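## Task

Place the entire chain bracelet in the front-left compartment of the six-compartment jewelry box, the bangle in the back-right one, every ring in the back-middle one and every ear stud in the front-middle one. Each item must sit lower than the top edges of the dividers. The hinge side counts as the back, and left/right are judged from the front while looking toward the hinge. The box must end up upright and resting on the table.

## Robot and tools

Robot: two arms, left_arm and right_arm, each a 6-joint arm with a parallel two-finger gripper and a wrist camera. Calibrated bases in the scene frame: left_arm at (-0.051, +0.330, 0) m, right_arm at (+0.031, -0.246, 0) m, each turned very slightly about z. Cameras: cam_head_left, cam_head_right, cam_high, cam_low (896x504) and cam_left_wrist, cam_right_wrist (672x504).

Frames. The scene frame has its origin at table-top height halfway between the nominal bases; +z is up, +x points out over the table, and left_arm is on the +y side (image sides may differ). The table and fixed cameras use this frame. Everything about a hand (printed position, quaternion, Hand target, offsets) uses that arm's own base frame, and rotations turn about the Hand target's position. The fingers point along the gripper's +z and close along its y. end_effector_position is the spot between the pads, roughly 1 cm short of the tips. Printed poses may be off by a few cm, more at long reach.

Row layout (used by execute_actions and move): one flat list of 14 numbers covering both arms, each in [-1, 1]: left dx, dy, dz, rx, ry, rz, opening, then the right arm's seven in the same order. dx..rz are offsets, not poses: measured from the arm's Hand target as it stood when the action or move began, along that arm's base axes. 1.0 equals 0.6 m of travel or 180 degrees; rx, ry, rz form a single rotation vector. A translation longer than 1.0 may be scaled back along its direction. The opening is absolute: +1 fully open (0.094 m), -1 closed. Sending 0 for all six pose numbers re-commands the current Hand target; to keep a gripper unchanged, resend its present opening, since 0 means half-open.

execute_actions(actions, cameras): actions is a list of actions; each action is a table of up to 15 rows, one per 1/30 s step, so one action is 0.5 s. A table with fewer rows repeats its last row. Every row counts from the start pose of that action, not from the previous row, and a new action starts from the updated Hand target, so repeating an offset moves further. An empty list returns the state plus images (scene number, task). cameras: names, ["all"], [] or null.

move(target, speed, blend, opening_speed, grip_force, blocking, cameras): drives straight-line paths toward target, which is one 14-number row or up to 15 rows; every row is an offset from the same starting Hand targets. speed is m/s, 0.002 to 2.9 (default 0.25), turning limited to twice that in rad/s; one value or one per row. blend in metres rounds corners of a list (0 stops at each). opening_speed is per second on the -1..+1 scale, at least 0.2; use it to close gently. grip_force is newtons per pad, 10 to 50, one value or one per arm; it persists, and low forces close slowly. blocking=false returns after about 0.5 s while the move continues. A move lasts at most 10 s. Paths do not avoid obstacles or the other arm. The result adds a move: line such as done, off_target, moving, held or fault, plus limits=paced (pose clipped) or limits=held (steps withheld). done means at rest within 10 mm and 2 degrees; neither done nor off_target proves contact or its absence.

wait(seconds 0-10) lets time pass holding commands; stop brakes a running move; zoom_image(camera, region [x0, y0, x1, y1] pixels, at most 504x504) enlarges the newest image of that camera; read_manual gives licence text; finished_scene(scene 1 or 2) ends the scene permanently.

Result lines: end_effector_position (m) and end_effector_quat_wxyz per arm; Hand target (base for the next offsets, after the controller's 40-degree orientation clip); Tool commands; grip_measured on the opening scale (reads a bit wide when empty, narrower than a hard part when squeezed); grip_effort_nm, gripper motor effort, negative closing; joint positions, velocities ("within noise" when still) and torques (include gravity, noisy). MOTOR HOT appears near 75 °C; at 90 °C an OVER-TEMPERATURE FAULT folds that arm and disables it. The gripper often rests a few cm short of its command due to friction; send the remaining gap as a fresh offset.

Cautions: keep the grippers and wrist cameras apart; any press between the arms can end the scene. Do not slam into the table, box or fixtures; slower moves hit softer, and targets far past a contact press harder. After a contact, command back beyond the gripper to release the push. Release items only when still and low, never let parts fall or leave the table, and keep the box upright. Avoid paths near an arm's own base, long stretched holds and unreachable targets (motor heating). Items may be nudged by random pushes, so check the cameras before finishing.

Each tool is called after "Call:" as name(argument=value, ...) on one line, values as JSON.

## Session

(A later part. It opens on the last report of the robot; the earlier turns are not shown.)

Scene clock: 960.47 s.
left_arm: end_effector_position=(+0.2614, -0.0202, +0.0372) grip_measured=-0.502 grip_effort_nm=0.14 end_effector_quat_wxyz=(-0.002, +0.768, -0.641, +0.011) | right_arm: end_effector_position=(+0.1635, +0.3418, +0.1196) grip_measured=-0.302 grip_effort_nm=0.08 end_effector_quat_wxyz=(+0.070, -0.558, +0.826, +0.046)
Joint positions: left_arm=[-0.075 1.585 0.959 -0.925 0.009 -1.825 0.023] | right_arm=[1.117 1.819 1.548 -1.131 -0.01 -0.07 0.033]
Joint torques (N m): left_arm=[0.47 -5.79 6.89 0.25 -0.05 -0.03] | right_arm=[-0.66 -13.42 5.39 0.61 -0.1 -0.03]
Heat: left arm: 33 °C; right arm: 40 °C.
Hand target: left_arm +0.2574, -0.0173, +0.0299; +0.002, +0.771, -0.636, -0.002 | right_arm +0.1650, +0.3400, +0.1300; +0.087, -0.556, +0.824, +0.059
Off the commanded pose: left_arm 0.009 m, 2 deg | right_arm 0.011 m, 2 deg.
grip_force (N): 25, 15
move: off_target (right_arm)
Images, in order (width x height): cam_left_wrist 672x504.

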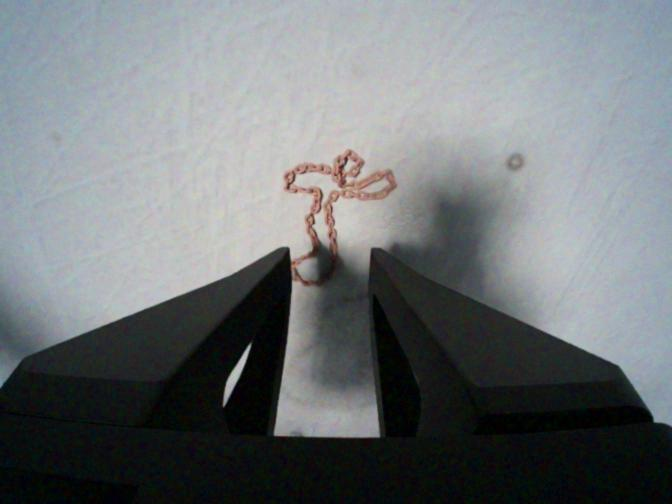

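Call:
move(target=[-0.0055, 0.001, -0.0548, 0, 0, 0, -0.5, 0, 0, 0, 0, 0, 0, -0.3], speed=0.06, cameras=["cam_left_wrist"])

Scene clock: 967.70 s.
left_arm: end_effector_position=(+0.2565, -0.0198, +0.0132) grip_measured=-0.502 grip_effort_nm=0.14 end_effector_quat_wxyz=(+0.001, +0.768, -0.641, +0.006) | right_arm: end_effector_position=(+0.1635, +0.3418, +0.1196) grip_measured=-0.302 grip_effort_nm=0.09 end_effector_quat_wxyz=(+0.070, -0.558, +0.826, +0.046)
Joint positions: left_arm=[-0.075 1.618 0.888 -0.832 0.009 -1.825 0.023] | right_arm=[1.117 1.819 1.548 -1.131 -0.01 -0.07 0.033]
Joint torques (N m): left_arm=[0.55 -4.71 4.51 0.73 -0.04 -0.02] | right_arm=[-0.68 -13.38 5.39 0.61 -0.1 -0.03]
Heat: left arm: 33 °C; right arm: 40 °C.
Hand target: left_arm +0.2541, -0.0167, -0.0029; +0.002, +0.771, -0.637, -0.002 | right_arm +0.1650, +0.3400, +0.1300; +0.087, -0.556, +0.824, +0.059
Off the commanded pose: left_arm 0.017 m, 1 deg | right_arm 0.011 m, 2 deg.
grip_force (N): 25, 15
move: off_target (left_arm, right_arm)
Images, in order (width x height): cam_left_wrist 672x504.

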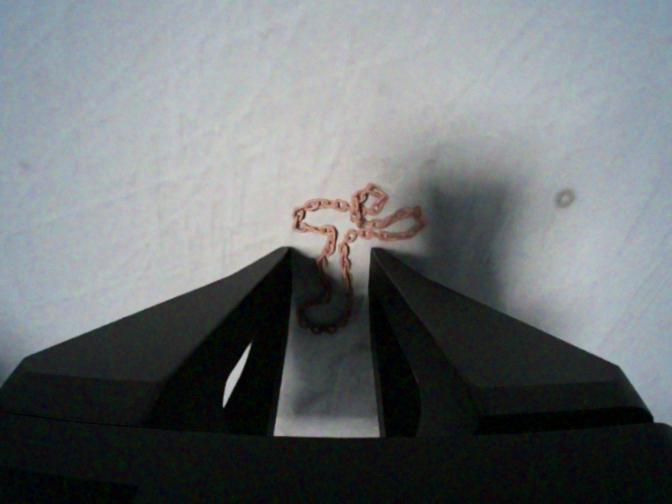

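Call:
move(target=[0, 0, 0, 0, 0, 0, -1, 0, 0, 0, 0, 0, 0, -0.3], speed=0.05, grip_force=[10, 15], cameras=["cam_left_wrist"])

Scene clock: 975.73 s.
left_arm: end_effector_position=(+0.2605, -0.0200, +0.0132) grip_measured=-0.873 grip_effort_nm=-0.22 end_effector_quat_wxyz=(-0.004, +0.768, -0.641, +0.013) | right_arm: end_effector_position=(+0.1635, +0.3418, +0.1196) grip_measured=-0.302 grip_effort_nm=0.09 end_effector_quat_wxyz=(+0.070, -0.558, +0.826, +0.046)
Joint positions: left_arm=[-0.075 1.618 0.888 -0.816 0.008 -1.825 0.006] | right_arm=[1.117 1.819 1.548 -1.131 -0.01 -0.07 0.033]
Joint torques (N m): left_arm=[0.58 -4.64 4.53 0.58 -0.05 -0.05] | right_arm=[-0.7 -13.39 5.42 0.61 -0.11 -0.03]
Heat: left arm: 33 °C; right arm: 40 °C.
Hand target: left_arm +0.2541, -0.0167, -0.0029; +0.002, +0.771, -0.637, -0.002 | right_arm +0.1650, +0.3400, +0.1300; +0.087, -0.556, +0.824, +0.059
Off the commanded pose: left_arm 0.018 m, 2 deg | right_arm 0.011 m, 2 deg.
grip_force (N): 10, 15
move: off_target (left_arm, right_arm)
Images, in order (width x height): cam_left_wrist 672x504.

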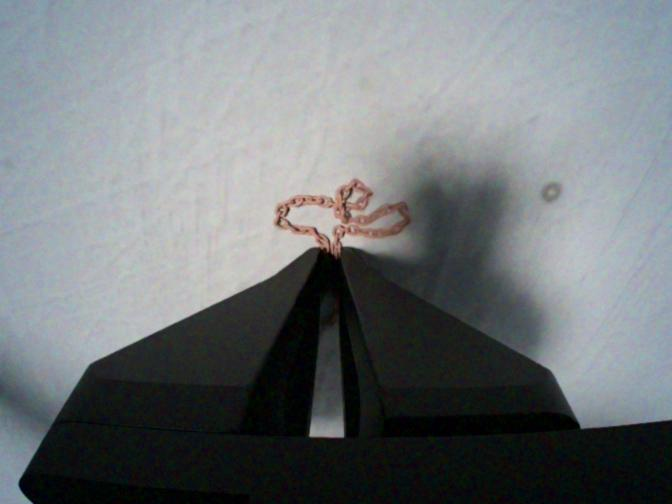

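Call:
move(target=[0, 0, 0.06, 0, 0, 0, -1, 0, 0, 0, 0, 0, 0, -0.3], speed=0.03, cameras=["cam_left_wrist"])

Scene clock: 982.43 s.
left_arm: end_effector_position=(+0.2487, -0.0191, +0.0215) grip_measured=-0.987 grip_effort_nm=-0.26 end_effector_quat_wxyz=(+0.014, +0.768, -0.641, -0.013) | right_arm: end_effector_position=(+0.1635, +0.3418, +0.1196) grip_measured=-0.302 grip_effort_nm=0.08 end_effector_quat_wxyz=(+0.070, -0.558, +0.826, +0.046)
Joint positions: left_arm=[-0.075 1.618 0.925 -0.915 0.008 -1.825 0.001] | right_arm=[1.117 1.819 1.548 -1.131 -0.01 -0.07 0.033]
Joint torques (N m): left_arm=[0.54 -10.24 9.35 -0.09 -0.02 -0.03] | right_arm=[-0.66 -13.42 5.42 0.61 -0.11 -0.04]
Heat: left arm: 33 °C; right arm: 40 °C.
Hand target: left_arm +0.2541, -0.0167, +0.0331; +0.002, +0.771, -0.637, -0.002 | right_arm +0.1650, +0.3400, +0.1300; +0.087, -0.556, +0.824, +0.059
Off the commanded pose: left_arm 0.013 m, 2 deg | right_arm 0.011 m, 2 deg.
grip_force (N): 10, 15
move: off_target (left_arm, right_arm)
Images, in order (width x height): cam_left_wrist 672x504.

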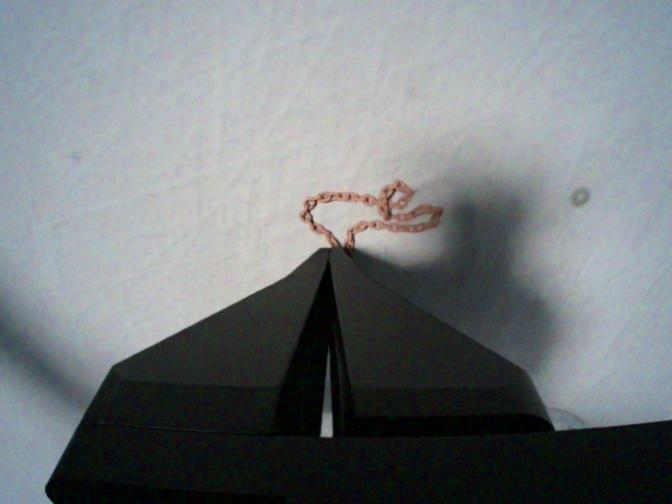

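Call:
move(target=[-0.01, -0.008, 0.0833, 0, 0, -0.5, 0.8, 0, 0, 0, 0, 0, 0, -0.3], speed=0.35, grip_force=[25, 15], cameras=["cam_left_wrist"])

Scene clock: 1060.83 s.
left_arm: end_effector_position=(+0.2428, -0.0220, +0.0719) grip_measured=+0.798 grip_effort_nm=0.14 end_effector_quat_wxyz=(-0.019, -0.100, +0.995, +0.002) | right_arm: end_effector_position=(+0.1635, +0.3418, +0.1196) grip_measured=-0.302 grip_effort_nm=0.08 end_effector_quat_wxyz=(+0.070, -0.558, +0.826, +0.046)
Joint positions: left_arm=[-0.092 1.528 1.047 -1.128 0.003 -0.293 0.084] | right_arm=[1.117 1.819 1.548 -1.131 -0.01 -0.07 0.033]
Joint torques (N m): left_arm=[-0.23 -9.44 10.14 -0.03 -0.09 0.12] | right_arm=[-0.69 -13.39 5.39 0.6 -0.11 -0.04]
Heat: left arm: 35 °C; right arm: 41 °C.
Hand target: left_arm +0.2481, -0.0215, +0.0830; +0.000, -0.095, +0.995, +0.003 | right_arm +0.1650, +0.3400, +0.1300; +0.087, -0.556, +0.824, +0.059
Off the commanded pose: left_arm 0.012 m, 2 deg | right_arm 0.011 m, 2 deg.
grip_force (N): 25, 15
move: off_target (left_arm, right_arm)
Images, in order (width x height): cam_left_wrist 672x504.

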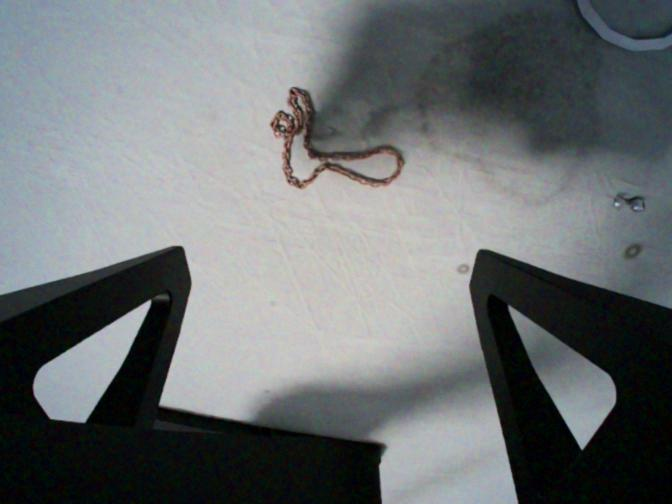

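Call:
zoom_image(camera="cam_left_wrist", region=[255, 75, 425, 205])

Scaled by 2.965 from the camera's 672x504 image, which has a finer 960x720 frame.

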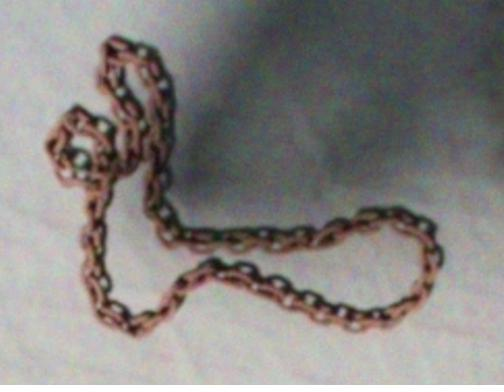

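Call:
move(target=[0.024, 0.0325, -0.0917, 0, 0, 0, -0.35, 0, 0, 0, 0, 0, 0, -0.3], speed=0.15, cameras=["cam_left_wrist"])

Scene clock: 1088.83 s.
left_arm: end_effector_position=(+0.2645, -0.0048, +0.0347) grip_measured=-0.348 grip_effort_nm=-0.10 end_effector_quat_wxyz=(+0.008, -0.096, +0.995, -0.002) | right_arm: end_effector_position=(+0.1635, +0.3418, +0.1196) grip_measured=-0.302 grip_effort_nm=0.08 end_effector_quat_wxyz=(+0.070, -0.558, +0.826, +0.046)
Joint positions: left_arm=[-0.021 1.601 0.965 -0.919 0.002 -0.213 0.031] | right_arm=[1.117 1.819 1.548 -1.131 -0.01 -0.07 0.033]
Joint torques (N m): left_arm=[0.39 -6.01 7.01 0.3 -0.07 0.1] | right_arm=[-0.68 -13.38 5.38 0.61 -0.11 -0.03]
Heat: left arm: 34 °C; right arm: 41 °C.
Hand target: left_arm +0.2625, -0.0020, +0.0281; +0.000, -0.095, +0.995, +0.003 | right_arm +0.1650, +0.3400, +0.1300; +0.087, -0.556, +0.824, +0.059
Off the commanded pose: left_arm 0.008 m, 1 deg | right_arm 0.011 m, 2 deg.
grip_force (N): 25, 15
move: off_target (right_arm)
Images, in order (width x height): cam_left_wrist 672x504.

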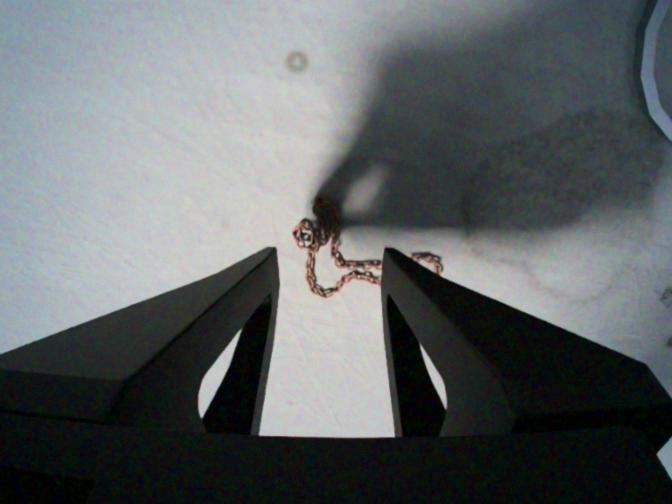

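Call:
move(target=[0.0063, 0.013, -0.0535, 0, 0, 0, -0.35, 0, 0, 0, 0, 0, 0, -0.3], speed=0.06, cameras=["cam_left_wrist"])

Scene clock: 1098.60 s.
left_arm: end_effector_position=(+0.2653, +0.0010, +0.0134) grip_measured=-0.348 grip_effort_nm=-0.10 end_effector_quat_wxyz=(+0.003, -0.093, +0.996, -0.004) | right_arm: end_effector_position=(+0.1635, +0.3418, +0.1196) grip_measured=-0.302 grip_effort_nm=0.08 end_effector_quat_wxyz=(+0.070, -0.558, +0.826, +0.046)
Joint positions: left_arm=[0.005 1.649 0.923 -0.837 0.007 -0.182 0.031] | right_arm=[1.117 1.819 1.548 -1.131 -0.01 -0.07 0.033]
Joint torques (N m): left_arm=[0.77 -4.31 4.89 0.84 -0.11 0.07] | right_arm=[-0.66 -13.39 5.38 0.61 -0.1 -0.04]
Heat: left arm: 34 °C; right arm: 41 °C.
Hand target: left_arm +0.2664, +0.0058, -0.0041; +0.000, -0.095, +0.995, +0.003 | right_arm +0.1650, +0.3400, +0.1300; +0.087, -0.556, +0.824, +0.059
Off the commanded pose: left_arm 0.018 m, 1 deg | right_arm 0.011 m, 2 deg.
grip_force (N): 25, 15
move: off_target (left_arm, right_arm)
Images, in order (width x height): cam_left_wrist 672x504.

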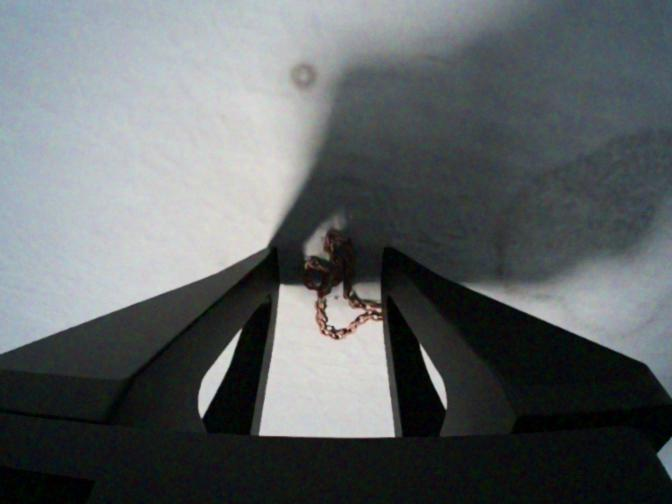

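Call:
move(target=[0, 0, 0, 0, 0, 0, -1, 0, 0, 0, 0, 0, 0, -0.3], speed=0.05, grip_force=[25, 15], cameras=["cam_left_wrist"])

Scene clock: 1106.77 s.
left_arm: end_effector_position=(+0.2723, +0.0010, +0.0134) grip_measured=-0.865 grip_effort_nm=-0.45 end_effector_quat_wxyz=(+0.018, -0.092, +0.996, -0.005) | right_arm: end_effector_position=(+0.1635, +0.3418, +0.1196) grip_measured=-0.302 grip_effort_nm=0.09 end_effector_quat_wxyz=(+0.070, -0.558, +0.826, +0.046)
Joint positions: left_arm=[0.005 1.649 0.922 -0.808 0.007 -0.181 0.006] | right_arm=[1.117 1.819 1.548 -1.131 -0.01 -0.07 0.033]
Joint torques (N m): left_arm=[0.77 -4.31 5.01 0.61 -0.12 0.07] | right_arm=[-0.69 -13.41 5.39 0.62 -0.11 -0.04]
Heat: left arm: 33 °C; right arm: 41 °C.
Hand target: left_arm +0.2663, +0.0058, -0.0041; +0.000, -0.095, +0.995, +0.003 | right_arm +0.1650, +0.3400, +0.1300; +0.087, -0.556, +0.824, +0.059
Off the commanded pose: left_arm 0.019 m, 2 deg | right_arm 0.011 m, 2 deg.
grip_force (N): 25, 15
move: off_target (left_arm, right_arm)
Images, in order (width x height): cam_left_wrist 672x504.

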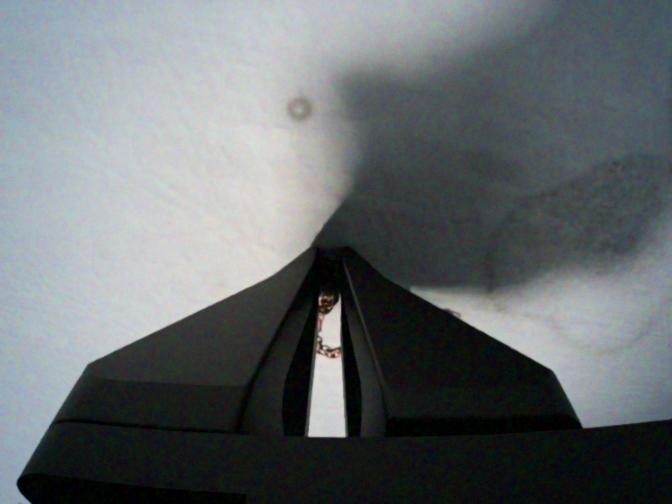

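Call:
move(target=[0, 0, 0.09, 0, 0, 0, -1, 0, 0, 0, 0, 0, 0, -0.3], speed=0.04, cameras=["cam_left_wrist", "cam_low"])

Scene clock: 1120.50 s.
left_arm: end_effector_position=(+0.2602, +0.0020, +0.0389) grip_measured=-0.903 grip_effort_nm=-0.55 end_effector_quat_wxyz=(-0.018, -0.094, +0.995, -0.001) | right_arm: end_effector_position=(+0.1635, +0.3418, +0.1196) grip_measured=-0.302 grip_effort_nm=0.09 end_effector_quat_wxyz=(+0.070, -0.558, +0.826, +0.046)
Joint positions: left_arm=[0.007 1.628 1.01 -0.99 0.005 -0.181 0.005] | right_arm=[1.117 1.819 1.548 -1.131 -0.01 -0.07 0.033]
Joint torques (N m): left_arm=[0.51 -10.13 9.66 -0.01 -0.12 0.06] | right_arm=[-0.66 -13.38 5.39 0.61 -0.11 -0.04]
Heat: left arm: 33 °C; right arm: 41 °C.
Hand target: left_arm +0.2662, +0.0058, +0.0499; +0.000, -0.095, +0.995, +0.003 | right_arm +0.1650, +0.3400, +0.1300; +0.087, -0.556, +0.824, +0.059
Off the commanded pose: left_arm 0.013 m, 2 deg | right_arm 0.011 m, 2 deg.
grip_force (N): 25, 15
move: off_target (left_arm, right_arm)
Images, in order (width x height): cam_low 896x504, cam_left_wrist 672x504.

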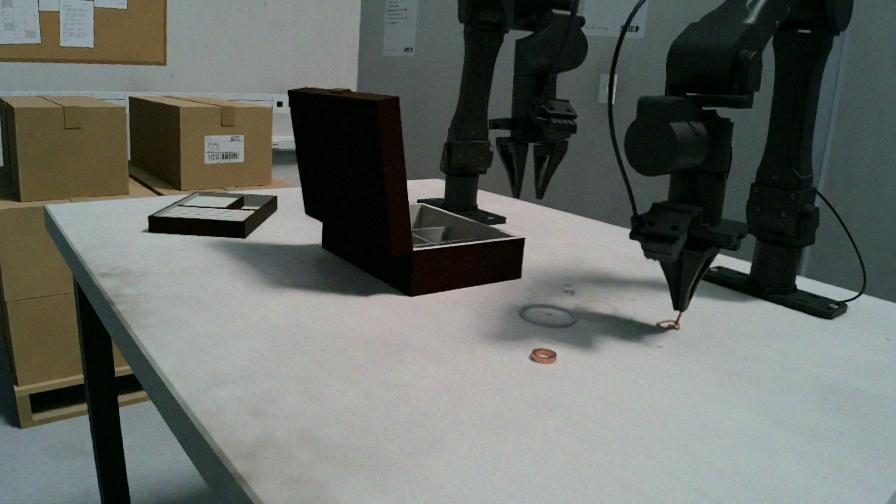

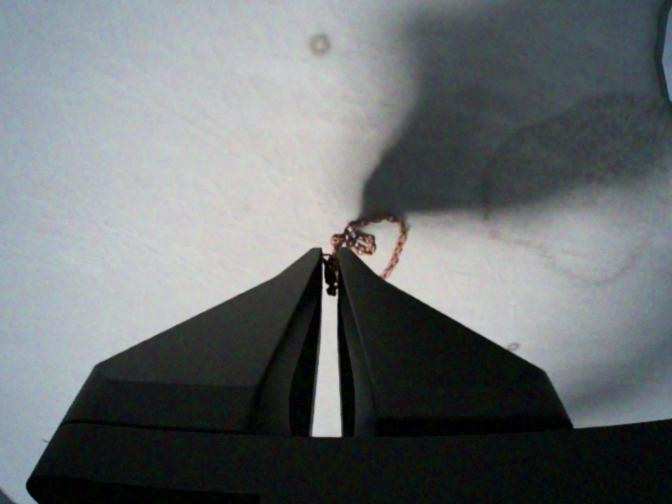

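Call:
zoom_image(camera="cam_low", region=[620, 225, 720, 345])

Call:
zoom_image(camera="cam_left_wrist", region=[270, 190, 450, 320])

Scaled by 4.200 from the camera's 896x504 image, which has a finer 1280x720 frame.

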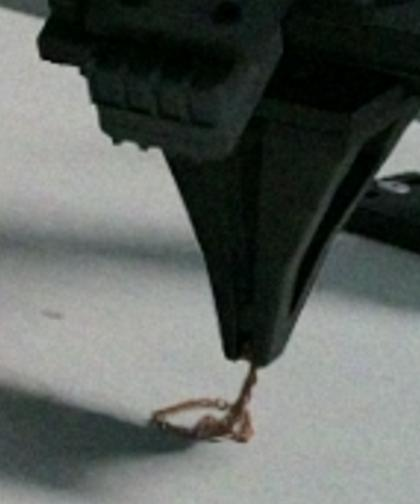

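Scaled by 2.800 from the camera's 672x504 image, which has a finer 960x720 frame.

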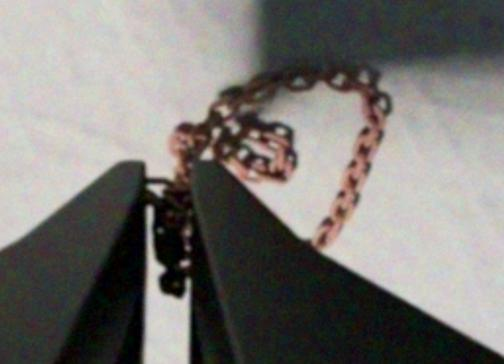

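Call:
move(target=[0, 0, 0.2167, 0, 0, 0, -1, 0.01, -0.4667, 0.0333, 0, 0, -0.261, -0.3], speed=[0.25], cameras=["cam_left_wrist", "cam_low", "cam_head_left"])

Scene clock: 1146.93 s.
left_arm: end_effector_position=(+0.2655, +0.0020, +0.1726) grip_measured=-0.903 grip_effort_nm=-0.55 end_effector_quat_wxyz=(-0.010, -0.094, +0.996, -0.002) | right_arm: end_effector_position=(+0.1783, +0.0631, +0.1540) grip_measured=-0.302 grip_effort_nm=0.08 end_effector_quat_wxyz=(+0.112, -0.182, +0.977, +0.018)
Joint positions: left_arm=[0.007 1.576 1.498 -1.511 0.005 -0.181 0.005] | right_arm=[0.332 1.038 1.006 -1.31 -0.003 -0.036 0.033]
Joint torques (N m): left_arm=[0.55 -8.4 9.99 0.01 -0.1 0.05] | right_arm=[-0.66 -3.07 5.39 0.39 -0.11 -0.04]
Heat: left arm: 36 °C; right arm: 41 °C.
Hand target: left_arm +0.2663, +0.0058, +0.1800; +0.000, -0.095, +0.995, +0.003 | right_arm +0.1709, +0.0600, +0.1499; +0.103, -0.182, +0.978, +0.019
Off the commanded pose: left_arm 0.008 m, 1 deg | right_arm 0.009 m, 1 deg.
grip_force (N): 25, 15
move: done
Images, in order (width x height): cam_head_left 896x504, cam_low 896x504, cam_left_wrist 672x504.

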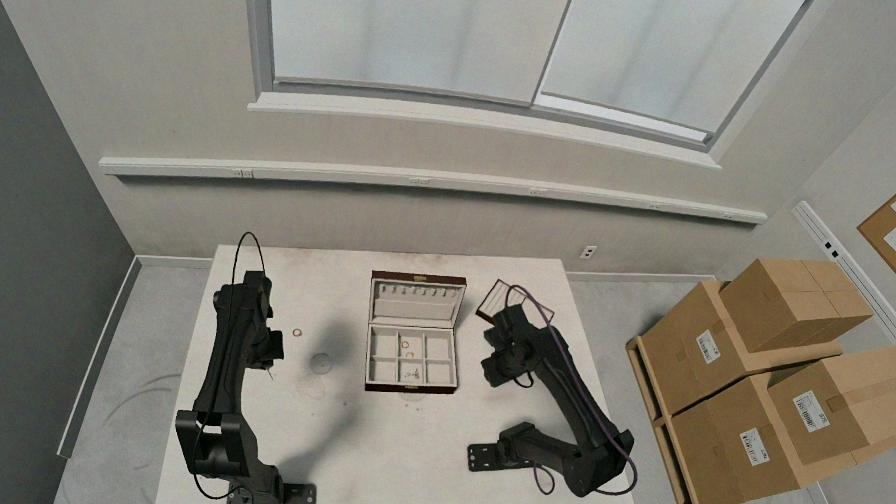

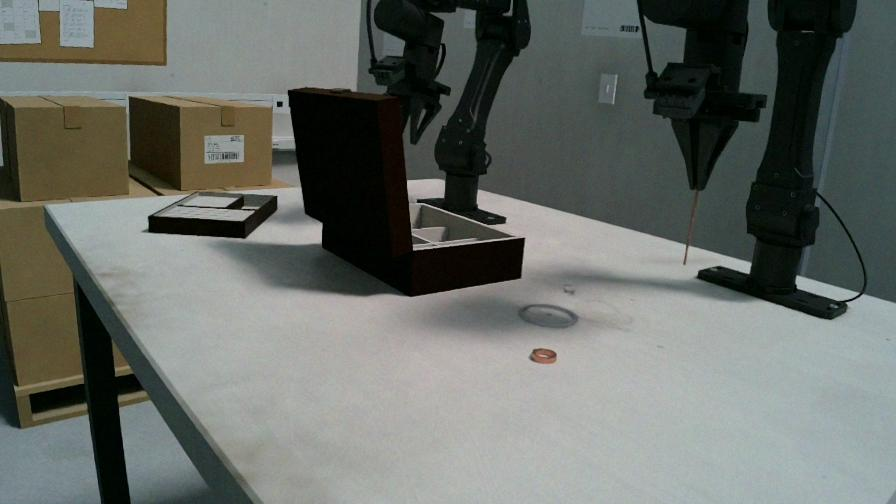

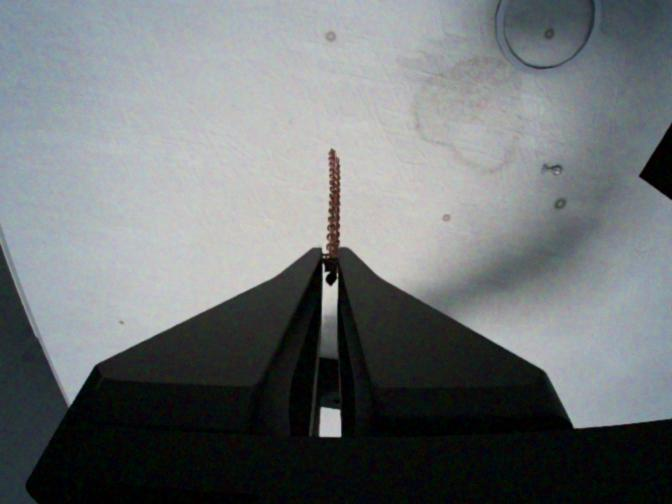

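Call:
move(target=[0.1195, -0.4297, 0.0333, -0.0178, -0.0542, -0.2276, -1, 0, 0, 0, 0, 0, 0, -0.3], speed=0.16, cameras=["cam_left_wrist", "cam_low"])

Scene clock: 1176.23 s.
left_arm: end_effector_position=(+0.3354, -0.2503, +0.2079) grip_measured=-0.903 grip_effort_nm=-0.55 end_effector_quat_wxyz=(+0.093, +0.255, +0.962, -0.039) | right_arm: end_effector_position=(+0.1783, +0.0631, +0.1540) grip_measured=-0.302 grip_effort_nm=0.08 end_effector_quat_wxyz=(+0.112, -0.182, +0.977, +0.018)
Joint positions: left_arm=[-0.642 2.025 2.183 -1.527 0.003 -0.125 0.005] | right_arm=[0.332 1.038 1.006 -1.31 -0.003 -0.036 0.033]
Joint torques (N m): left_arm=[-0.14 -9.13 10.47 0.42 -0.03 0.09] | right_arm=[-0.69 -3.04 5.38 0.39 -0.09 -0.03]
Heat: left arm: 36 °C; right arm: 36 °C.
Hand target: left_arm +0.3380, -0.2521, +0.2000; +0.082, +0.259, +0.962, -0.032 | right_arm +0.1709, +0.0600, +0.1499; +0.103, -0.182, +0.978, +0.019
Off the commanded pose: left_arm 0.009 m, 2 deg | right_arm 0.009 m, 1 deg.
grip_force (N): 25, 15
move: done
Images, in order (width x height): cam_low 896x504, cam_left_wrist 672x504.

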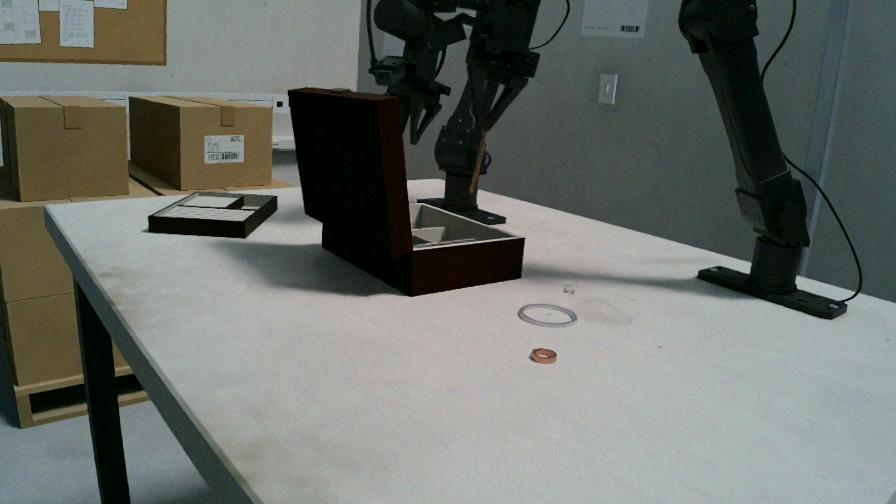

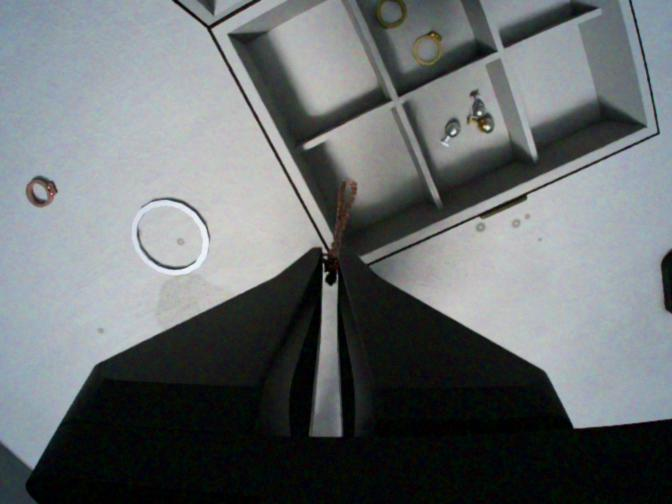

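Call:
move(target=[[-0.0282, -0.0428, 0, 0, 0, 0, -1, 0, 0, 0, 0, 0, 0, -0.3], [-0.0282, -0.0428, -0.075, 0, 0, 0, -1, 0, 0, 0, 0, 0, 0, -0.3]], speed=0.1, blend=0.005, cameras=["cam_left_wrist", "cam_high"])

Scene clock: 1205.40 s.
left_arm: end_effector_position=(+0.3194, -0.2811, +0.1504) grip_measured=-0.903 grip_effort_nm=-0.55 end_effector_quat_wxyz=(+0.072, +0.264, +0.961, -0.034) | right_arm: end_effector_position=(+0.1783, +0.0631, +0.1540) grip_measured=-0.302 grip_effort_nm=0.08 end_effector_quat_wxyz=(+0.112, -0.182, +0.977, +0.018)
Joint positions: left_arm=[-0.725 2.032 1.962 -1.342 -0.003 -0.188 0.005] | right_arm=[0.332 1.038 1.006 -1.31 -0.003 -0.036 0.033]
Joint torques (N m): left_arm=[0.32 -14.2 7.39 0.53 -0.1 -0.06] | right_arm=[-0.69 -3.07 5.38 0.4 -0.1 -0.04]
Heat: left arm: 37 °C; right arm: 34 °C.
Hand target: left_arm +0.3210, -0.2777, +0.1550; +0.081, +0.259, +0.962, -0.032 | right_arm +0.1709, +0.0600, +0.1499; +0.103, -0.182, +0.978, +0.019
Off the commanded pose: left_arm 0.006 m, 1 deg | right_arm 0.009 m, 1 deg.
grip_force (N): 25, 15
move: done
Images, in order (width x height): cam_high 896x504, cam_left_wrist 672x504.

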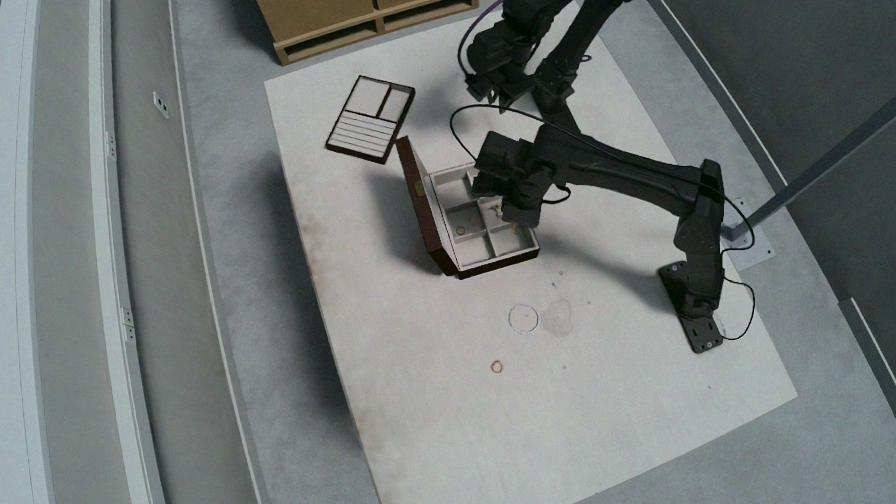

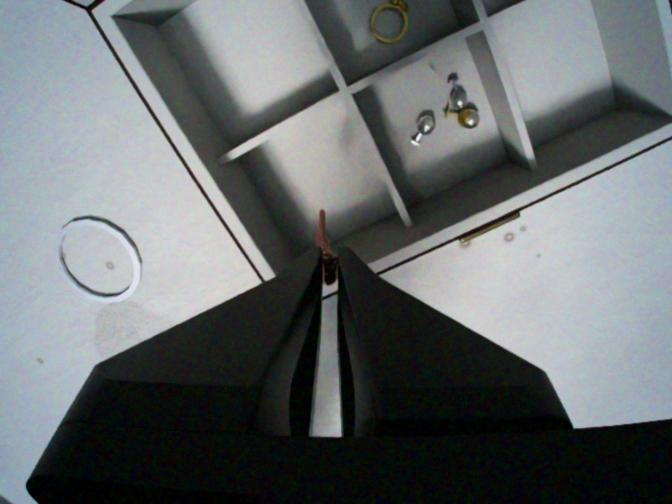

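Call:
move(target=[0, 0.0083, -0.1833, 0, 0, 0, -1, 0, 0, 0, 0, 0, 0, -0.3], speed=0.07, cameras=["cam_left_wrist"])

Scene clock: 1223.07 s.
left_arm: end_effector_position=(+0.3188, -0.2767, +0.0427) grip_measured=-0.903 grip_effort_nm=-0.55 end_effector_quat_wxyz=(+0.075, +0.261, +0.962, -0.035) | right_arm: end_effector_position=(+0.1783, +0.0631, +0.1540) grip_measured=-0.302 grip_effort_nm=0.08 end_effector_quat_wxyz=(+0.112, -0.182, +0.977, +0.018)
Joint positions: left_arm=[-0.718 2.032 1.531 -0.905 -0.003 -0.188 0.005] | right_arm=[0.332 1.038 1.006 -1.31 -0.003 -0.036 0.033]
Joint torques (N m): left_arm=[0.55 -13.48 7.2 0.59 -0.1 0.08] | right_arm=[-0.68 -3.06 5.38 0.39 -0.1 -0.04]
Heat: left arm: 35 °C; right arm: 34 °C.
Hand target: left_arm +0.3210, -0.2728, +0.0450; +0.082, +0.259, +0.962, -0.032 | right_arm +0.1709, +0.0600, +0.1499; +0.103, -0.182, +0.978, +0.019
Off the commanded pose: left_arm 0.005 m, 1 deg | right_arm 0.009 m, 1 deg.
grip_force (N): 25, 15
move: done
Images, in order (width x height): cam_left_wrist 672x504.

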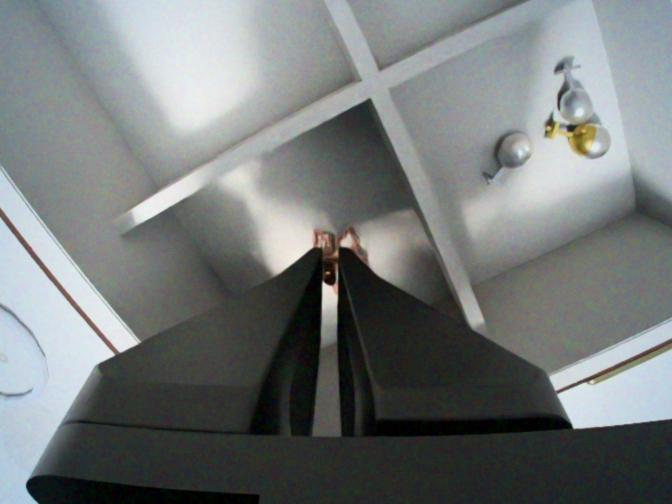

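Call:
move(target=[0, 0, -0.008, 0, 0, 0, -0.55, 0, 0, 0, 0, 0, 0, -0.3], speed=0.03, opening_speed=0.5, cameras=["cam_left_wrist"])

Scene clock: 1228.50 s.
left_arm: end_effector_position=(+0.3194, -0.2772, +0.0402) grip_measured=-0.552 grip_effort_nm=0.14 end_effector_quat_wxyz=(+0.078, +0.261, +0.962, -0.036) | right_arm: end_effector_position=(+0.1783, +0.0631, +0.1540) grip_measured=-0.302 grip_effort_nm=0.08 end_effector_quat_wxyz=(+0.112, -0.182, +0.977, +0.018)
Joint positions: left_arm=[-0.718 2.032 1.519 -0.887 -0.003 -0.188 0.021] | right_arm=[0.332 1.038 1.006 -1.31 -0.003 -0.036 0.033]
Joint torques (N m): left_arm=[0.53 -13.11 7.12 0.61 -0.11 0.05] | right_arm=[-0.7 -3.08 5.38 0.4 -0.1 -0.03]
Heat: left arm: 34 °C; right arm: 33 °C.
Hand target: left_arm +0.3210, -0.2728, +0.0402; +0.082, +0.259, +0.962, -0.032 | right_arm +0.1709, +0.0600, +0.1499; +0.103, -0.182, +0.978, +0.019
Off the commanded pose: left_arm 0.005 m, 1 deg | right_arm 0.009 m, 1 deg.
grip_force (N): 25, 15
move: done
Images, in order (width x height): cam_left_wrist 672x504.

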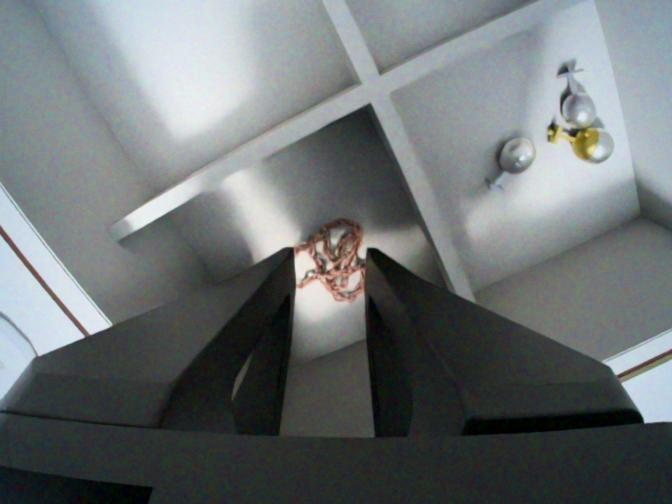

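Call:
move(target=[[0, 0, 0.05, 0, 0, 0, -0.55, 0, 0, 0, 0, 0, 0, -0.3], [0, 0, 0.2, 0, 0, 0, -0.55, 0, 0, 0, 0, 0, 0, -0.3]], speed=[0.06, 0.2], blend=0.01, cameras=["cam_left_wrist"])

Scene clock: 1295.80 s.
left_arm: end_effector_position=(+0.3183, -0.2762, +0.1503) grip_measured=-0.552 grip_effort_nm=0.14 end_effector_quat_wxyz=(+0.071, +0.261, +0.962, -0.033) | right_arm: end_effector_position=(+0.1783, +0.0631, +0.1540) grip_measured=-0.302 grip_effort_nm=0.08 end_effector_quat_wxyz=(+0.112, -0.182, +0.977, +0.018)
Joint positions: left_arm=[-0.718 2.015 1.937 -1.335 -0.003 -0.188 0.021] | right_arm=[0.332 1.038 1.006 -1.31 -0.003 -0.036 0.033]
Joint torques (N m): left_arm=[0.75 -13.44 10.25 0.35 -0.09 0.06] | right_arm=[-0.66 -3.06 5.38 0.39 -0.1 -0.04]
Heat: left arm: 34 °C; right arm: 32 °C.
Hand target: left_arm +0.3210, -0.2727, +0.1602; +0.081, +0.259, +0.962, -0.032 | right_arm +0.1709, +0.0600, +0.1499; +0.103, -0.182, +0.978, +0.019
Off the commanded pose: left_arm 0.011 m, 1 deg | right_arm 0.009 m, 1 deg.
grip_force (N): 25, 15
move: off_target (left_arm)
Images, in order (width x height): cam_left_wrist 672x504.

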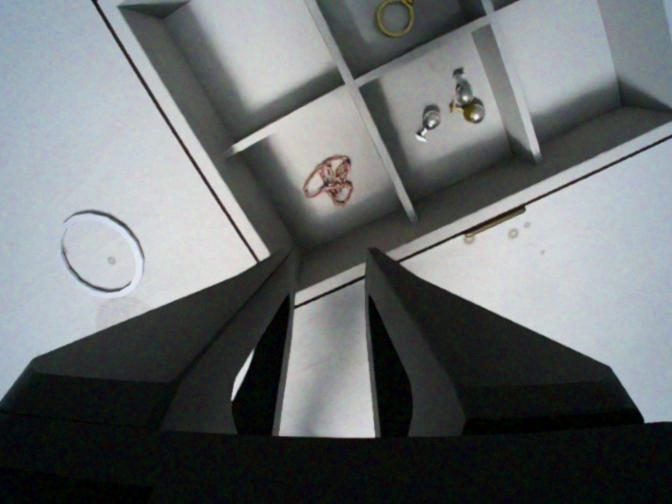

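Call:
move(target=[[0.1817, 0.3878, -0.067, -0.0106, -0.0557, 0.1457, 0.0, -0.0032, 0.5667, -0.033, -0.0052, 0.0033, 0.4104, -0.3], [0.1817, 0.3878, -0.067, -0.0106, -0.0557, 0.1457, 0.0, -0.0032, 0.6283, -0.1332, -0.0052, 0.0033, 0.4104, -0.3]], speed=[0.3, 0.2], blend=0.02, cameras=["cam_left_wrist", "cam_right_wrist", "cam_head_left"])

Scene clock: 1335.10 s.
left_arm: end_effector_position=(+0.4325, -0.0383, +0.1209) grip_measured=-0.002 grip_effort_nm=0.14 end_effector_quat_wxyz=(+0.174, +0.030, +0.984, -0.003) | right_arm: end_effector_position=(+0.1675, +0.4237, +0.0687) grip_measured=-0.302 grip_effort_nm=0.08 end_effector_quat_wxyz=(-0.052, +0.732, -0.676, -0.062)
Joint positions: left_arm=[-0.098 1.866 1.567 -0.923 -0.018 -0.034 0.047] | right_arm=[1.159 2.172 1.852 -1.112 -0.082 -0.485 0.033]
Joint torques (N m): left_arm=[-0.06 -12.04 7.71 0.91 0.11 0.11] | right_arm=[0.44 -10.7 10.52 0.57 -0.17 0.04]
Heat: left arm: 35 °C; right arm: 31 °C.
Hand target: left_arm +0.4300, -0.0400, +0.1199; +0.174, +0.034, +0.984, -0.006 | right_arm +0.1690, +0.4370, +0.0701; -0.065, +0.734, -0.673, -0.071
Off the commanded pose: left_arm 0.003 m, 1 deg | right_arm 0.013 m, 2 deg.
grip_force (N): 25, 15
move: off_target (right_arm)
Images, in order (width x height): cam_head_left 896x504, cam_left_wrist 672x504, cam_right_wrist 672x504.

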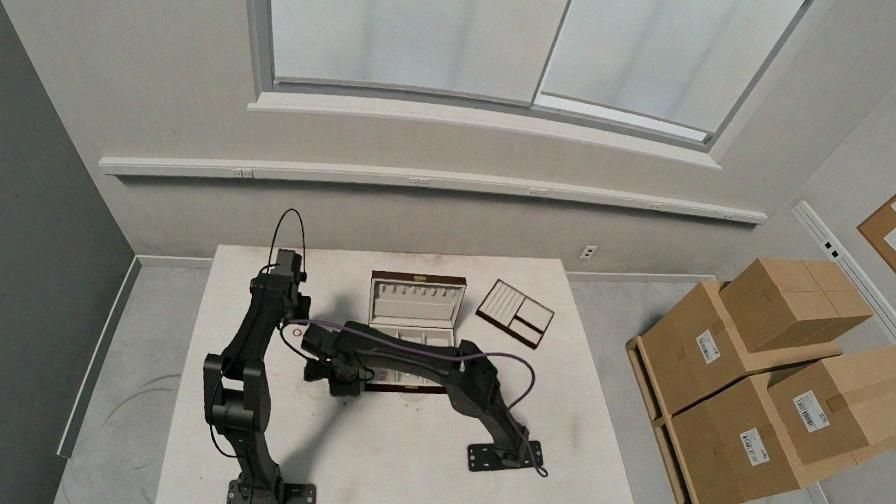

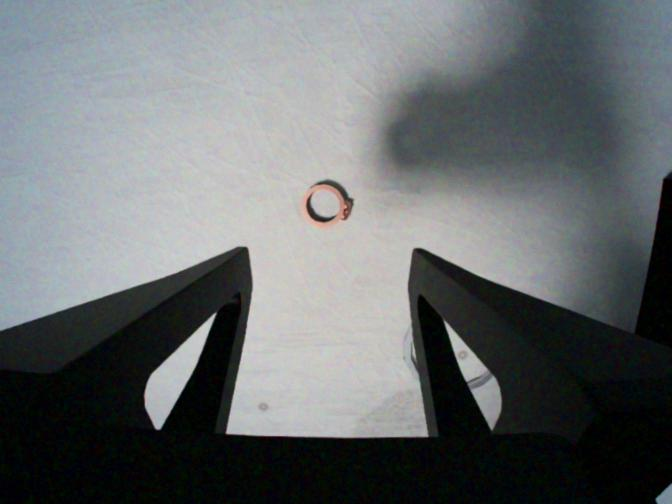

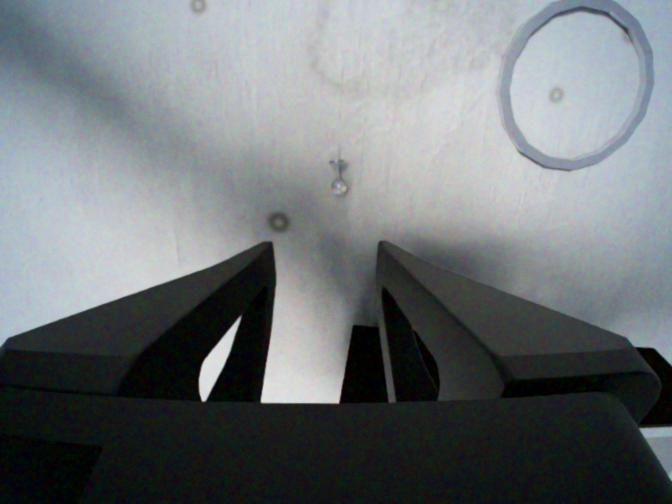

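Call:
zoom_image(camera="cam_left_wrist", region=[290, 170, 370, 240])

Call:
zoom_image(camera="cam_right_wrist", region=[300, 140, 380, 210])

Scaled by 6.300 from the camera's 672x504 image, which has a finer 960x720 frame.

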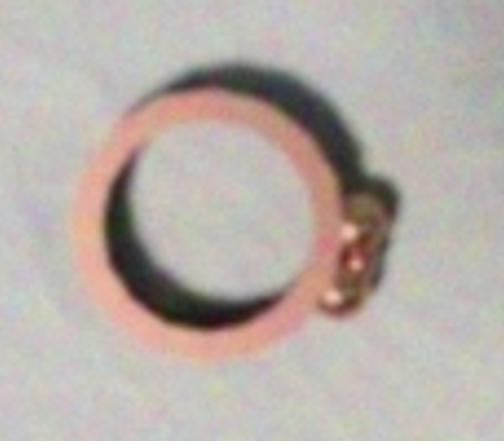

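Scaled by 6.300 from the camera's 672x504 image, which has a finer 960x720 frame.

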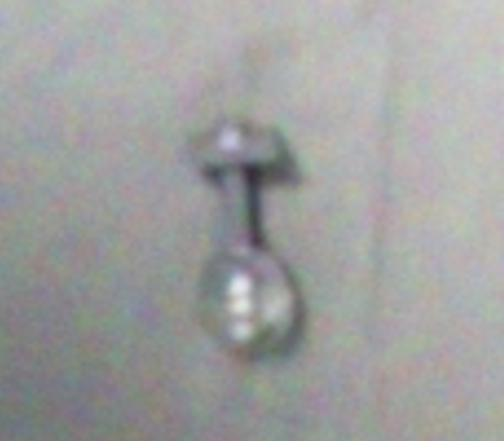

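Call:
move(target=[0.0175, 0.005, -0.0965, -0.0677, 0.0992, 0.4202, -0.3, 0.003, 0.019, -0.0752, 0, 0, 0, -0.3], speed=[0.3], cameras=["cam_left_wrist", "cam_right_wrist"])

Scene clock: 1419.90 s.
left_arm: end_effector_position=(+0.4406, -0.0385, +0.0738) grip_measured=-0.298 grip_effort_nm=-0.11 end_effector_quat_wxyz=(+0.015, -0.586, +0.810, -0.011) | right_arm: end_effector_position=(+0.1774, +0.4505, +0.0466) grip_measured=-0.302 grip_effort_nm=0.08 end_effector_quat_wxyz=(-0.085, +0.732, -0.672, -0.073)
Joint positions: left_arm=[-0.091 2.227 1.973 -1.28 -0.003 -1.343 0.033] | right_arm=[1.163 2.234 1.852 -0.98 -0.082 -0.485 0.033]
Joint torques (N m): left_arm=[0.53 -10.51 10.48 0.07 0.08 -0.06] | right_arm=[0.69 -10.24 5.16 0.67 -0.15 0.09]
Heat: left arm: 39 °C; right arm: 34 °C.
Hand target: left_arm +0.4406, -0.0371, +0.0621; +0.000, -0.591, +0.807, -0.001 | right_arm +0.1708, +0.4484, +0.0250; -0.065, +0.734, -0.673, -0.071
Off the commanded pose: left_arm 0.012 m, 2 deg | right_arm 0.023 m, 2 deg.
grip_force (N): 25, 15
move: off_target (left_arm, right_arm)
Images, in order (width x height): cam_left_wrist 672x504, cam_right_wrist 672x504.

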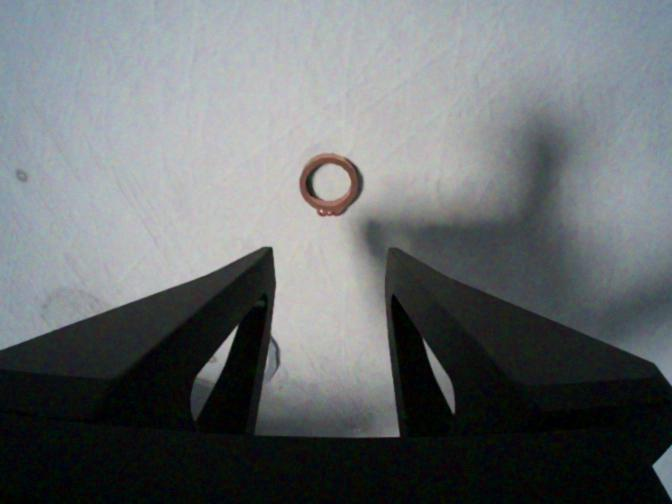

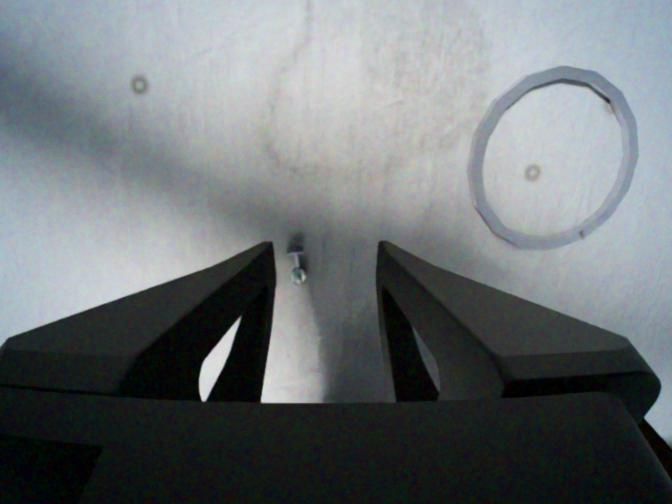

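Call:
move(target=[0.0047, 0.0042, -0.07, 0, 0, 0, -0.3, -0.0127, -0.02, -0.025, 0, 0, 0, -0.3], speed=0.06, cameras=["cam_left_wrist", "cam_right_wrist"])

Scene clock: 1440.17 s.
left_arm: end_effector_position=(+0.4478, -0.0373, +0.0398) grip_measured=-0.298 grip_effort_nm=-0.11 end_effector_quat_wxyz=(+0.018, -0.588, +0.809, -0.014) | right_arm: end_effector_position=(+0.1716, +0.4387, +0.0212) grip_measured=-0.302 grip_effort_nm=0.08 end_effector_quat_wxyz=(-0.072, +0.731, -0.675, -0.070)
Joint positions: left_arm=[-0.086 2.261 1.894 -1.158 -0.003 -1.344 0.033] | right_arm=[1.164 2.226 1.742 -0.905 -0.083 -0.479 0.033]
Joint torques (N m): left_arm=[0.69 -10.95 7.34 0.31 0.06 0] | right_arm=[1.02 -12.74 3.45 0.77 -0.14 0.08]
Heat: left arm: 36 °C; right arm: 34 °C.
Hand target: left_arm +0.4434, -0.0345, +0.0201; +0.000, -0.591, +0.807, -0.001 | right_arm +0.1633, +0.4365, +0.0100; -0.065, +0.733, -0.673, -0.071
Off the commanded pose: left_arm 0.020 m, 3 deg | right_arm 0.014 m, 1 deg.
grip_force (N): 25, 15
move: off_target (left_arm, right_arm)
Images, in order (width x height): cam_left_wrist 672x504, cam_right_wrist 672x504.

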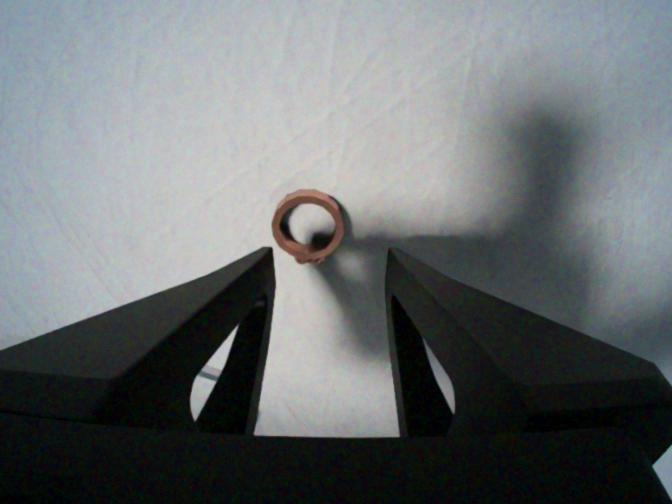

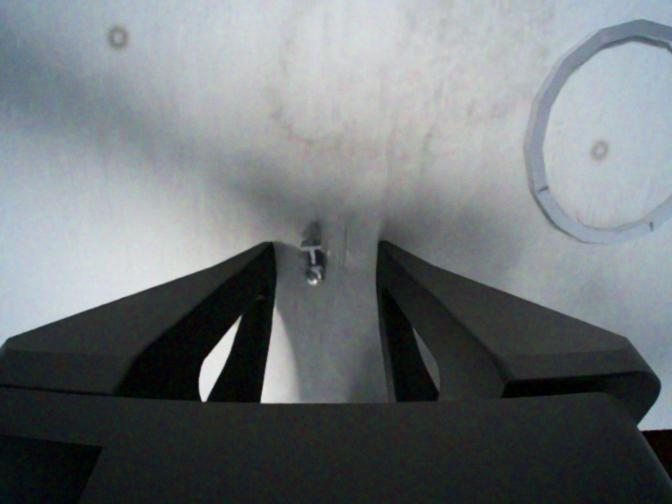

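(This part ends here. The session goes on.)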